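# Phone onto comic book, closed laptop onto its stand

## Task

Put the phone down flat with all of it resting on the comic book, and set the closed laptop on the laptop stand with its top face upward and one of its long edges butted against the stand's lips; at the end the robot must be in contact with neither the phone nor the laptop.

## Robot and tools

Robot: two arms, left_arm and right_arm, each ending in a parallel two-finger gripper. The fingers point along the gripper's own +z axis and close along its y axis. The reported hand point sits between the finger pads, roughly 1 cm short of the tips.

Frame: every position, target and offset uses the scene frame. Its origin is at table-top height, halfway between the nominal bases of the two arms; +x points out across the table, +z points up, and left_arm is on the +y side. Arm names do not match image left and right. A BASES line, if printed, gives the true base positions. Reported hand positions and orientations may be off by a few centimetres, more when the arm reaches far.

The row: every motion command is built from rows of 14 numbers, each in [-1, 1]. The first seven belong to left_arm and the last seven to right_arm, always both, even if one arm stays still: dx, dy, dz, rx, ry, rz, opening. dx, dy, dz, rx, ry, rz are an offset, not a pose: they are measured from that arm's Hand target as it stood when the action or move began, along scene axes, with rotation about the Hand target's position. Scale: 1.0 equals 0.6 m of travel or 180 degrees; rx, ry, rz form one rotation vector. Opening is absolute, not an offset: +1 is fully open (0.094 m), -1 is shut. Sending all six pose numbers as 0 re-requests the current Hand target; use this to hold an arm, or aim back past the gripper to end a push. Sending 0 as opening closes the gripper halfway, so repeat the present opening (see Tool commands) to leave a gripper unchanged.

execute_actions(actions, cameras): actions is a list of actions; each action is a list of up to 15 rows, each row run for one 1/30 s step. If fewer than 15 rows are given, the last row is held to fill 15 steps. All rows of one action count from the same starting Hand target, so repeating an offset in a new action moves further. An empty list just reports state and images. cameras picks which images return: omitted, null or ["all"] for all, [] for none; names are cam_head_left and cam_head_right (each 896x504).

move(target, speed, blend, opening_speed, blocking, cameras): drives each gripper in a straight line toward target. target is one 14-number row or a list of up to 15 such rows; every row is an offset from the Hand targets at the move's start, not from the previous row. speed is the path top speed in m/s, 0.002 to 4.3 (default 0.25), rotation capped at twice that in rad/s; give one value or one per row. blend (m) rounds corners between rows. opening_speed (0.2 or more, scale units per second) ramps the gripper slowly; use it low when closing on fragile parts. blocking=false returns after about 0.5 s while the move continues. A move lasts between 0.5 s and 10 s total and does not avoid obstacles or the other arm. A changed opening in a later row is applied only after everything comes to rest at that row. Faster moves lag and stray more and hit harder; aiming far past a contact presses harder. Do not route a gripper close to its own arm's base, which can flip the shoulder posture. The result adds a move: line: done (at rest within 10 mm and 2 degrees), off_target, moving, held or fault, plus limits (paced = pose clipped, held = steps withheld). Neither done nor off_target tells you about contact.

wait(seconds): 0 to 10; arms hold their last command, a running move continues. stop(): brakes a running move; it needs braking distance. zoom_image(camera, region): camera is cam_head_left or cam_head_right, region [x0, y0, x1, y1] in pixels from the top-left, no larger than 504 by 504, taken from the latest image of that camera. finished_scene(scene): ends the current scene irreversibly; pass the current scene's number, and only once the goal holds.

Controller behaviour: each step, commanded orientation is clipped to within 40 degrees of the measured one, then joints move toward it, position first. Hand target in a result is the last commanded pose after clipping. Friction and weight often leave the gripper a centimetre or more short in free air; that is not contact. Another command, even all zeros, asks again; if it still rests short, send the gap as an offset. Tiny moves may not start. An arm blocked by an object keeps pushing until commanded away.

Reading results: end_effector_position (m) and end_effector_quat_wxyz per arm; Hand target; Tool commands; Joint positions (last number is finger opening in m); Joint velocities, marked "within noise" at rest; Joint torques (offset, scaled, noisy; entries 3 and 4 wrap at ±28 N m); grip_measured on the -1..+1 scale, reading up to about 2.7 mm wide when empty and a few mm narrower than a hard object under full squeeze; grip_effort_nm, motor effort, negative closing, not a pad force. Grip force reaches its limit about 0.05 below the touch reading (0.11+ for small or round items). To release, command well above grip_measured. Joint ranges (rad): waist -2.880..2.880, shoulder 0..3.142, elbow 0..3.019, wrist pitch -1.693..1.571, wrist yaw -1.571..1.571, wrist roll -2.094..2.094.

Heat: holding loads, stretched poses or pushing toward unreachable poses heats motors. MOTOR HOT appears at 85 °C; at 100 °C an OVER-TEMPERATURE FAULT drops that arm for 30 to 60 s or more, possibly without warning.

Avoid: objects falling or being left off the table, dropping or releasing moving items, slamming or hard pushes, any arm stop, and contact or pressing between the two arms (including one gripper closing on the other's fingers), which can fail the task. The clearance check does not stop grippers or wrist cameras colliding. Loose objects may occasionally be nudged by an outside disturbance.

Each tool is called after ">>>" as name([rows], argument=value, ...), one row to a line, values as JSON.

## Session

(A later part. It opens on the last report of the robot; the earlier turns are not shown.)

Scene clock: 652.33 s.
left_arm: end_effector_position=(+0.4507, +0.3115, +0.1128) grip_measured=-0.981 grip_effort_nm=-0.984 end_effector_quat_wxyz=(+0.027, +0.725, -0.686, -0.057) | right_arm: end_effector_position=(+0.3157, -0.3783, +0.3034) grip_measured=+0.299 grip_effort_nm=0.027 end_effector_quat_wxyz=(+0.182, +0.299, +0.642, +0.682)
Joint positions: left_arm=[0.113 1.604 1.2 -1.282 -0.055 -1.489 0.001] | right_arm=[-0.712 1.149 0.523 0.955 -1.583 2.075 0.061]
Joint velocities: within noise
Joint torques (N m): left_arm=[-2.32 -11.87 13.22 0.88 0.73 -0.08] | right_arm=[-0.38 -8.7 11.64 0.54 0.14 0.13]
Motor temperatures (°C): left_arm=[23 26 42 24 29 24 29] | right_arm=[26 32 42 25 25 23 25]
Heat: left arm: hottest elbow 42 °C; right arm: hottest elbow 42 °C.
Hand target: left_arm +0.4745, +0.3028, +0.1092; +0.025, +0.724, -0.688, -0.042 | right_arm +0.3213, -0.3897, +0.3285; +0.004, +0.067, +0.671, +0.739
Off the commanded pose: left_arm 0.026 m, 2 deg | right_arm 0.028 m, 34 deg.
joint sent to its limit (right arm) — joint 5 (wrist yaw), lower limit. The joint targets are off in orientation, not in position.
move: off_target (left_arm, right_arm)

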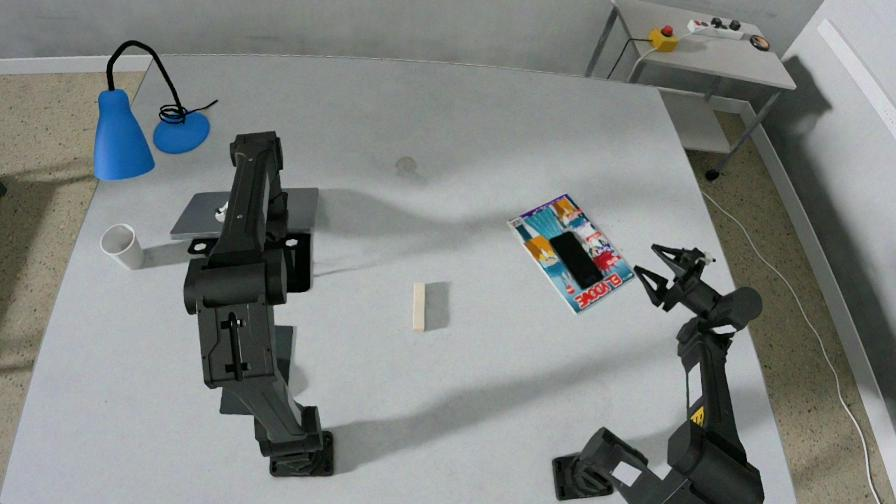

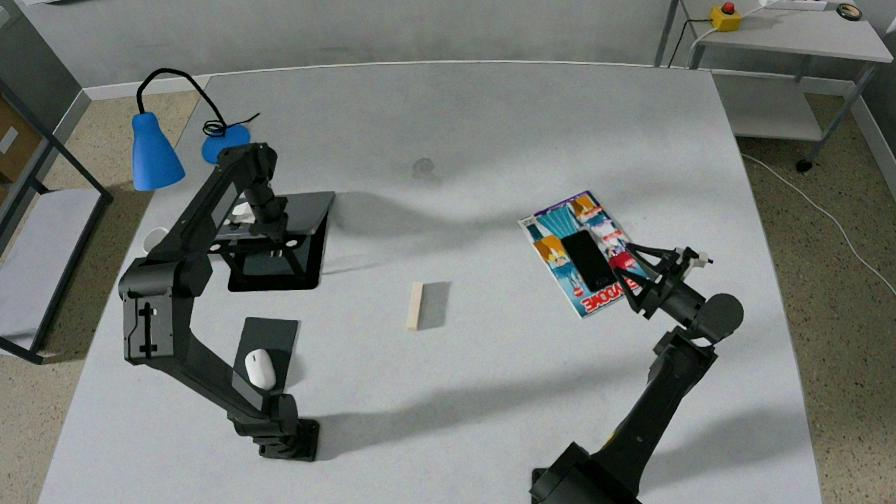

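>>> move([
  [0,0,0.15,0,0,0,-1,0,0,0,0,0,0,0.3],
  [-0.3,0.0,0.25,0,0,0,-1,0,0,0,0,0,0,0.3],
], speed=0.15)

>>> zoom_image(camera="cam_head_left", region=[160, 170, 340, 310])

>>> zoom_image(camera="cam_head_right", region=[180, 170, 360, 310])

>>> zoom_image(camera="cam_head_left", region=[190, 175, 330, 215])

>>> zoom_image(camera="cam_head_right", region=[215, 175, 355, 215])

Scene clock: 659.63 s.
left_arm: end_effector_position=(+0.3020, +0.2993, +0.2616) grip_measured=-0.981 grip_effort_nm=-0.979 end_effector_quat_wxyz=(+0.019, +0.722, -0.690, -0.036) | right_arm: end_effector_position=(+0.3157, -0.3783, +0.3034) grip_measured=+0.299 grip_effort_nm=0.032 end_effector_quat_wxyz=(+0.182, +0.299, +0.642, +0.682)
Joint positions: left_arm=[0.156 1.107 1.126 -1.663 -0.037 -1.433 0.001] | right_arm=[-0.712 1.149 0.523 0.955 -1.583 2.075 0.061]
Joint velocities: within noise
Joint torques (N m): left_arm=[-0.26 -8.94 9.11 -0.24 -0.23 0.1] | right_arm=[-0.38 -8.76 11.66 0.53 0.14 0.12]
Motor temperatures (°C): left_arm=[23 26 42 24 30 24 29] | right_arm=[26 32 43 25 25 23 25]
Heat: left arm: hottest elbow 42 °C; right arm: hottest elbow 43 °C.
Hand target: left_arm +0.2946, +0.3028, +0.2592; +0.025, +0.724, -0.688, -0.042 | right_arm +0.3213, -0.3897, +0.3285; +0.004, +0.067, +0.671, +0.739
Off the commanded pose: left_arm 0.009 m, 1 deg | right_arm 0.028 m, 34 deg.
joint sent to its limit (right arm) — joint 5 (wrist yaw), lower limit. The joint targets are off in orientation, not in position.
move: off_target (right_arm)

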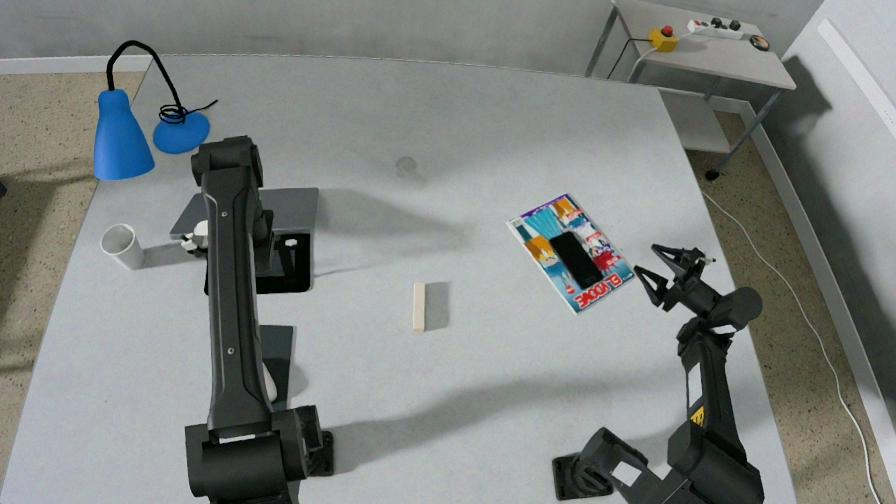

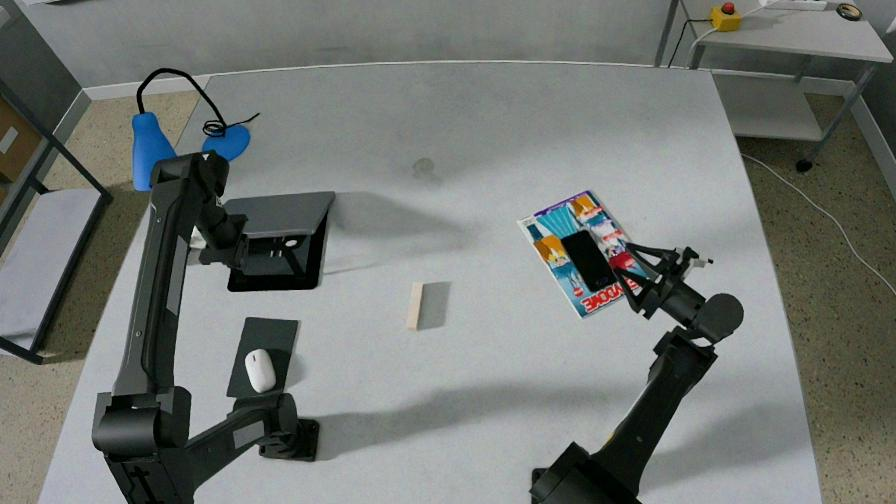

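Scaled by 2.800.

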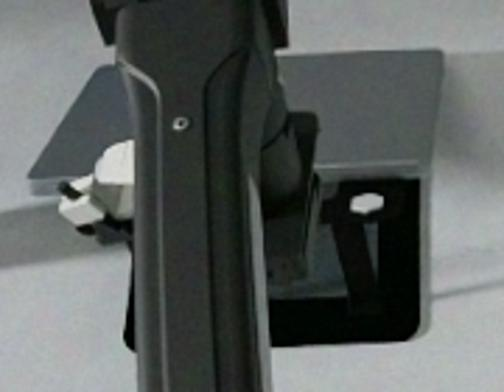

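Scaled by 2.800.

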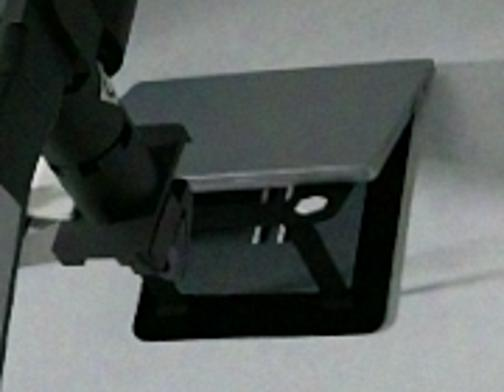

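Scaled by 3.600.

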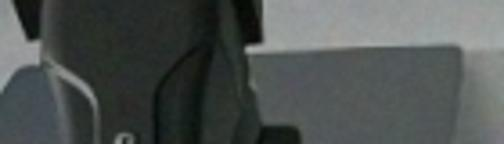

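Scaled by 3.600.

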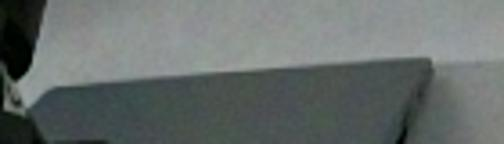

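>>> move([
  [0.34,0.16,0.0,0,0,0,-1,0,0,0,0,0,0,0.3],
  [0.36,0.16,-0.14,0,0,0,-1,0,0,0,0,0,0,0.3],
  [0.36,0.16,-0.3,0,0,0,-1,0,0,0,0,0,0,0.3],
  [0.27,0.16,-0.27,0,0,0,-1,0,0,0,0,0,0,0.3],
  [0.27,0.16,0,0,0,0,-1,0,0,0,0,0,0,0.3],
], speed=[0.2,0.15,0.05,0.05,0.15])

>>> zoom_image(camera="cam_head_left", region=[160, 170, 340, 310])

>>> zoom_image(camera="cam_head_right", region=[180, 170, 360, 310])

Scene clock: 674.47 s.
left_arm: end_effector_position=(+0.4432, +0.3874, +0.2327) grip_measured=-0.981 grip_effort_nm=-0.974 end_effector_quat_wxyz=(+0.052, +0.721, -0.689, -0.055) | right_arm: end_effector_position=(+0.3157, -0.3783, +0.3034) grip_measured=+0.299 grip_effort_nm=0.032 end_effector_quat_wxyz=(+0.182, +0.299, +0.642, +0.682)
Joint positions: left_arm=[0.29 1.576 1.49 -1.628 -0.049 -1.3 0.001] | right_arm=[-0.712 1.149 0.523 0.955 -1.583 2.075 0.061]
Joint velocities: within noise
Joint torques (N m): left_arm=[-0.21 -15.5 16.43 -0.4 -0.19 0.05] | right_arm=[-0.32 -8.76 11.67 0.53 0.15 0.13]
Motor temperatures (°C): left_arm=[23 26 40 24 29 24 30] | right_arm=[26 32 43 25 25 23 25]
Heat: left arm: hottest elbow 40 °C; right arm: hottest elbow 43 °C.
Hand target: left_arm +0.4566, +0.3988, +0.2593; +0.025, +0.724, -0.688, -0.042 | right_arm +0.3213, -0.3897, +0.3285; +0.004, +0.067, +0.671, +0.739
Off the commanded pose: left_arm 0.032 m, 3 deg | right_arm 0.028 m, 34 deg.
joint sent to its limit (right arm) — joint 5 (wrist yaw), lower limit. The joint targets are off in orientation, not in position.
move: off_target (left_arm, right_arm)

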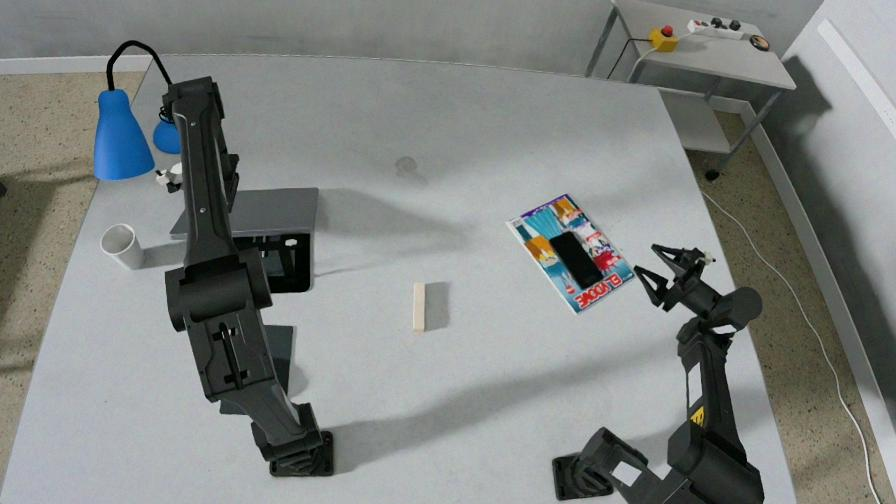

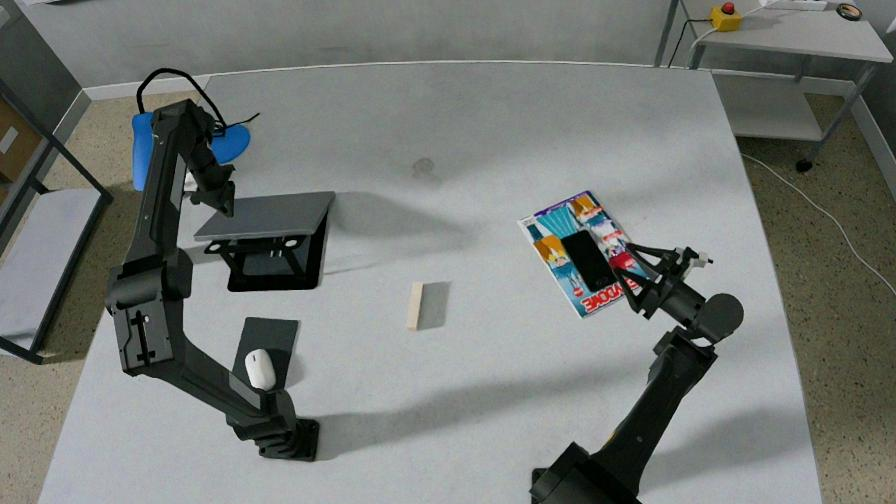

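Scaled by 2.800.

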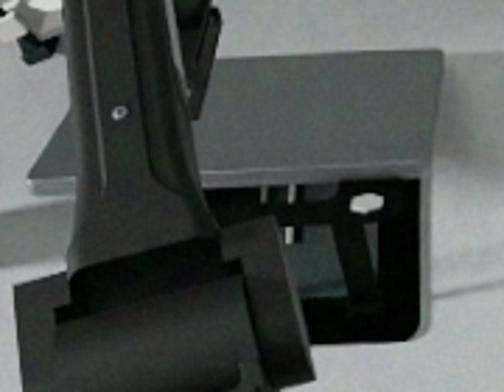

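Scaled by 2.800.

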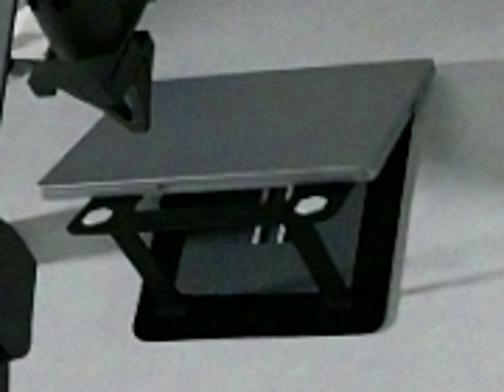

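>>> move([
  [0.05,-0.02,-0.12,0,0,0,-1,0,0,0,0,0,0,0.3],
  [0.05,-0.02,-0.32,0,0,0,-1,0,0,0,0,0,0,0.3],
], speed=[0.12,0.05], cameras=[])

>>> move([
  [-0.13,0,0.04,0,0,0,-1,0,0,0,0,0,0,0.3],
], speed=0.05)

>>> zoom_image(camera="cam_head_left", region=[160, 170, 340, 310])

>>> zoom_image(camera="cam_head_right", region=[180, 170, 360, 310])

Scene clock: 683.60 s.
left_arm: end_effector_position=(+0.5035, +0.3977, +0.1155) grip_measured=-0.981 grip_effort_nm=-0.979 end_effector_quat_wxyz=(-0.022, +0.726, -0.687, -0.016) | right_arm: end_effector_position=(+0.3157, -0.3783, +0.3034) grip_measured=+0.299 grip_effort_nm=0.032 end_effector_quat_wxyz=(+0.182, +0.299, +0.642, +0.682)
Joint positions: left_arm=[0.272 1.693 1.326 -1.181 -0.049 -1.326 0.001] | right_arm=[-0.712 1.149 0.523 0.955 -1.583 2.075 0.061]
Joint velocities: within noise
Joint torques (N m): left_arm=[-2.78 -12.1 4.89 0.35 -0.08 -0.07] | right_arm=[-0.44 -8.64 11.64 0.5 0.15 0.12]
Motor temperatures (°C): left_arm=[23 27 40 24 29 24 30] | right_arm=[26 32 43 25 25 23 25]
Heat: left arm: hottest elbow 40 °C; right arm: hottest elbow 43 °C.
Hand target: left_arm +0.4865, +0.3869, +0.0672; +0.025, +0.724, -0.688, -0.042 | right_arm +0.3213, -0.3897, +0.3285; +0.004, +0.067, +0.671, +0.739
Off the commanded pose: left_arm 0.052 m, 6 deg | right_arm 0.028 m, 34 deg.
joint sent to its limit (right arm) — joint 5 (wrist yaw), lower limit. The joint targets are off in orientation, not in position.
move: off_target (left_arm, right_arm)
No camera images: "cameras" was empty.

Scene clock: 685.70 s.
left_arm: end_effector_position=(+0.4586, +0.3862, +0.1379) grip_measured=-0.982 grip_effort_nm=-0.965 end_effector_quat_wxyz=(-0.048, +0.719, -0.693, +0.002) | right_arm: end_effector_position=(+0.3157, -0.3783, +0.3034) grip_measured=+0.299 grip_effort_nm=0.032 end_effector_quat_wxyz=(+0.182, +0.299, +0.642, +0.682)
Joint positions: left_arm=[0.28 1.52 1.175 -1.139 -0.041 -1.297 0.001] | right_arm=[-0.712 1.149 0.523 0.955 -1.583 2.075 0.061]
Joint velocities: within noise
Joint torques (N m): left_arm=[0.79 -11.34 2.32 -1.62 -0.33 0.13] | right_arm=[-0.38 -8.76 11.67 0.5 0.15 0.13]
Motor temperatures (°C): left_arm=[23 27 40 24 29 24 30] | right_arm=[26 32 43 25 25 23 25]
Heat: left arm: hottest elbow 40 °C; right arm: hottest elbow 43 °C.
Hand target: left_arm +0.4087, +0.3869, +0.0912; +0.025, +0.724, -0.688, -0.042 | right_arm +0.3213, -0.3897, +0.3285; +0.004, +0.067, +0.671, +0.739
Off the commanded pose: left_arm 0.069 m, 10 deg | right_arm 0.028 m, 34 deg.
joint sent to its limit (right arm) — joint 5 (wrist yaw), lower limit. The joint targets are off in orientation, not in position.
move: off_target (left_arm, right_arm)

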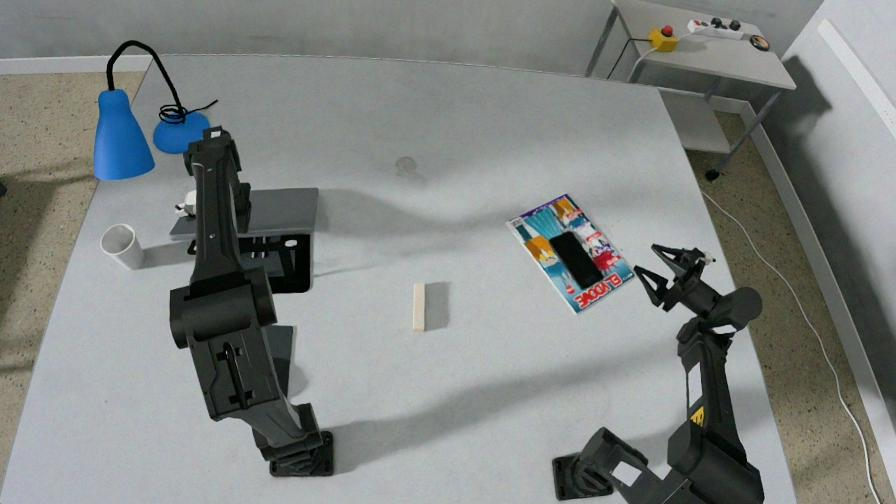

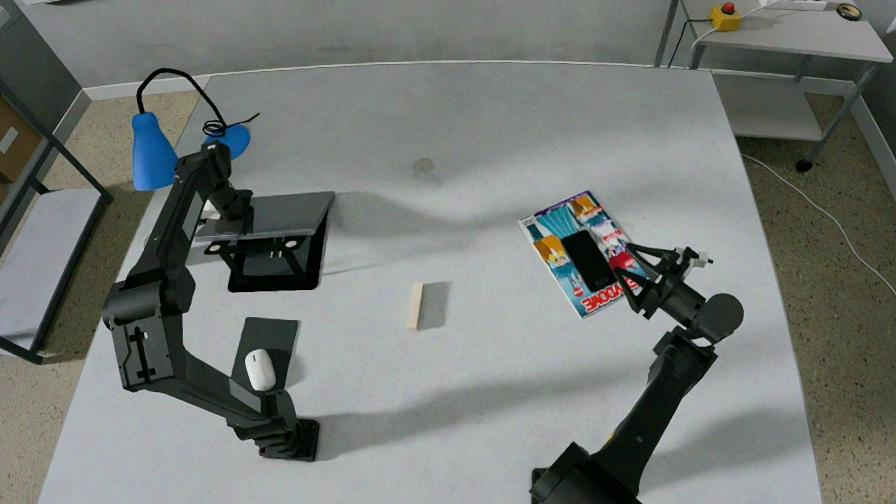

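Scaled by 2.800.

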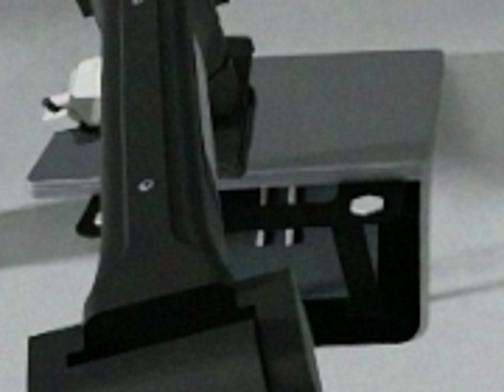

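Scaled by 2.800.

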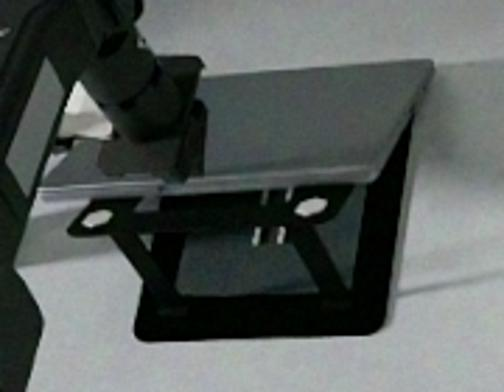

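>>> move([
  [0.08,0,0.16,0,0,0,-1,0,0,0,0,0,0,0.3],
  [-0.18,0.0,0.3,0,0,0,-1,0,0,0,0,0,0,0.3],
  [-0.35,0.15,0.35,0,0,0,-1,0,0,0,0,0,0,0.3],
], speed=0.15)

>>> zoom_image(camera="cam_head_left", region=[160, 170, 340, 310])

>>> zoom_image(camera="cam_head_right", region=[180, 170, 360, 310])

Scene clock: 699.10 s.
left_arm: end_effector_position=(+0.2033, +0.4767, +0.2939) grip_measured=-0.982 grip_effort_nm=-0.969 end_effector_quat_wxyz=(+0.000, +0.722, -0.690, -0.043) | right_arm: end_effector_position=(+0.3157, -0.3783, +0.3034) grip_measured=+0.299 grip_effort_nm=0.037 end_effector_quat_wxyz=(+0.182, +0.299, +0.642, +0.682)
Joint positions: left_arm=[0.858 1.095 1.202 -1.67 -0.085 -0.729 0.001] | right_arm=[-0.712 1.149 0.523 0.955 -1.583 2.075 0.061]
Joint velocities: within noise
Joint torques (N m): left_arm=[-0.38 -8.7 11.33 -0.03 -0.18 0.08] | right_arm=[-0.44 -8.76 11.67 0.53 0.15 0.13]
Motor temperatures (°C): left_arm=[23 27 38 24 29 24 30] | right_arm=[26 32 43 25 25 23 25]
Heat: left arm: hottest elbow 38 °C; right arm: hottest elbow 43 °C.
Hand target: left_arm +0.1985, +0.4769, +0.3012; +0.025, +0.724, -0.688, -0.042 | right_arm +0.3213, -0.3897, +0.3285; +0.004, +0.067, +0.671, +0.739
Off the commanded pose: left_arm 0.009 m, 3 deg | right_arm 0.028 m, 34 deg.
joint sent to its limit (left arm) — joint 4 (wrist pitch), lower limit. The joint targets are off in orientation, not in position.
joint sent to its limit (right arm) — joint 5 (wrist yaw), lower limit. The joint targets are off in orientation, not in position.
move: off_target (left_arm, right_arm)

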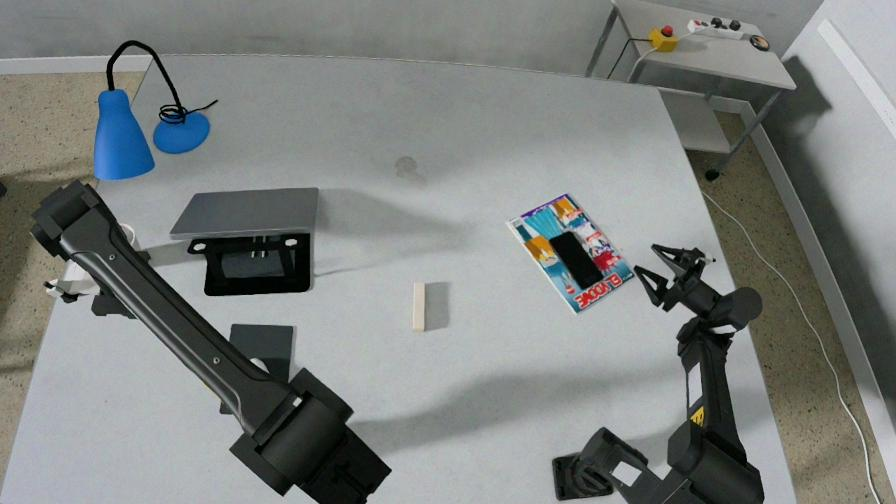

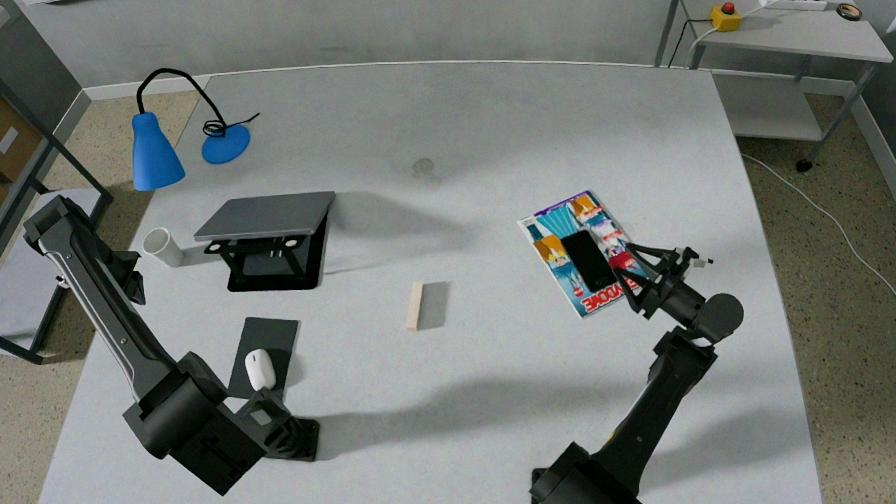

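Scaled by 2.800.

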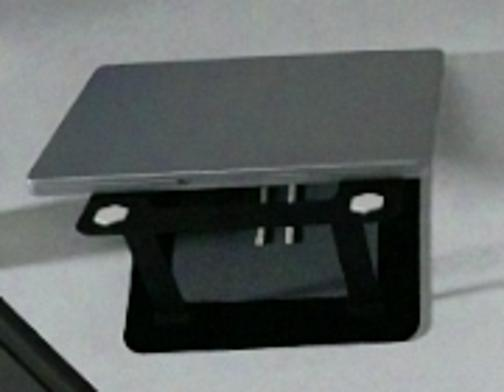

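Scaled by 2.800.

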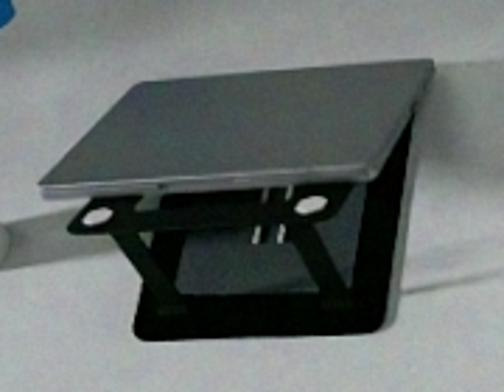

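>>> finished_scene(scene=1)

The scene is finished: the task was done.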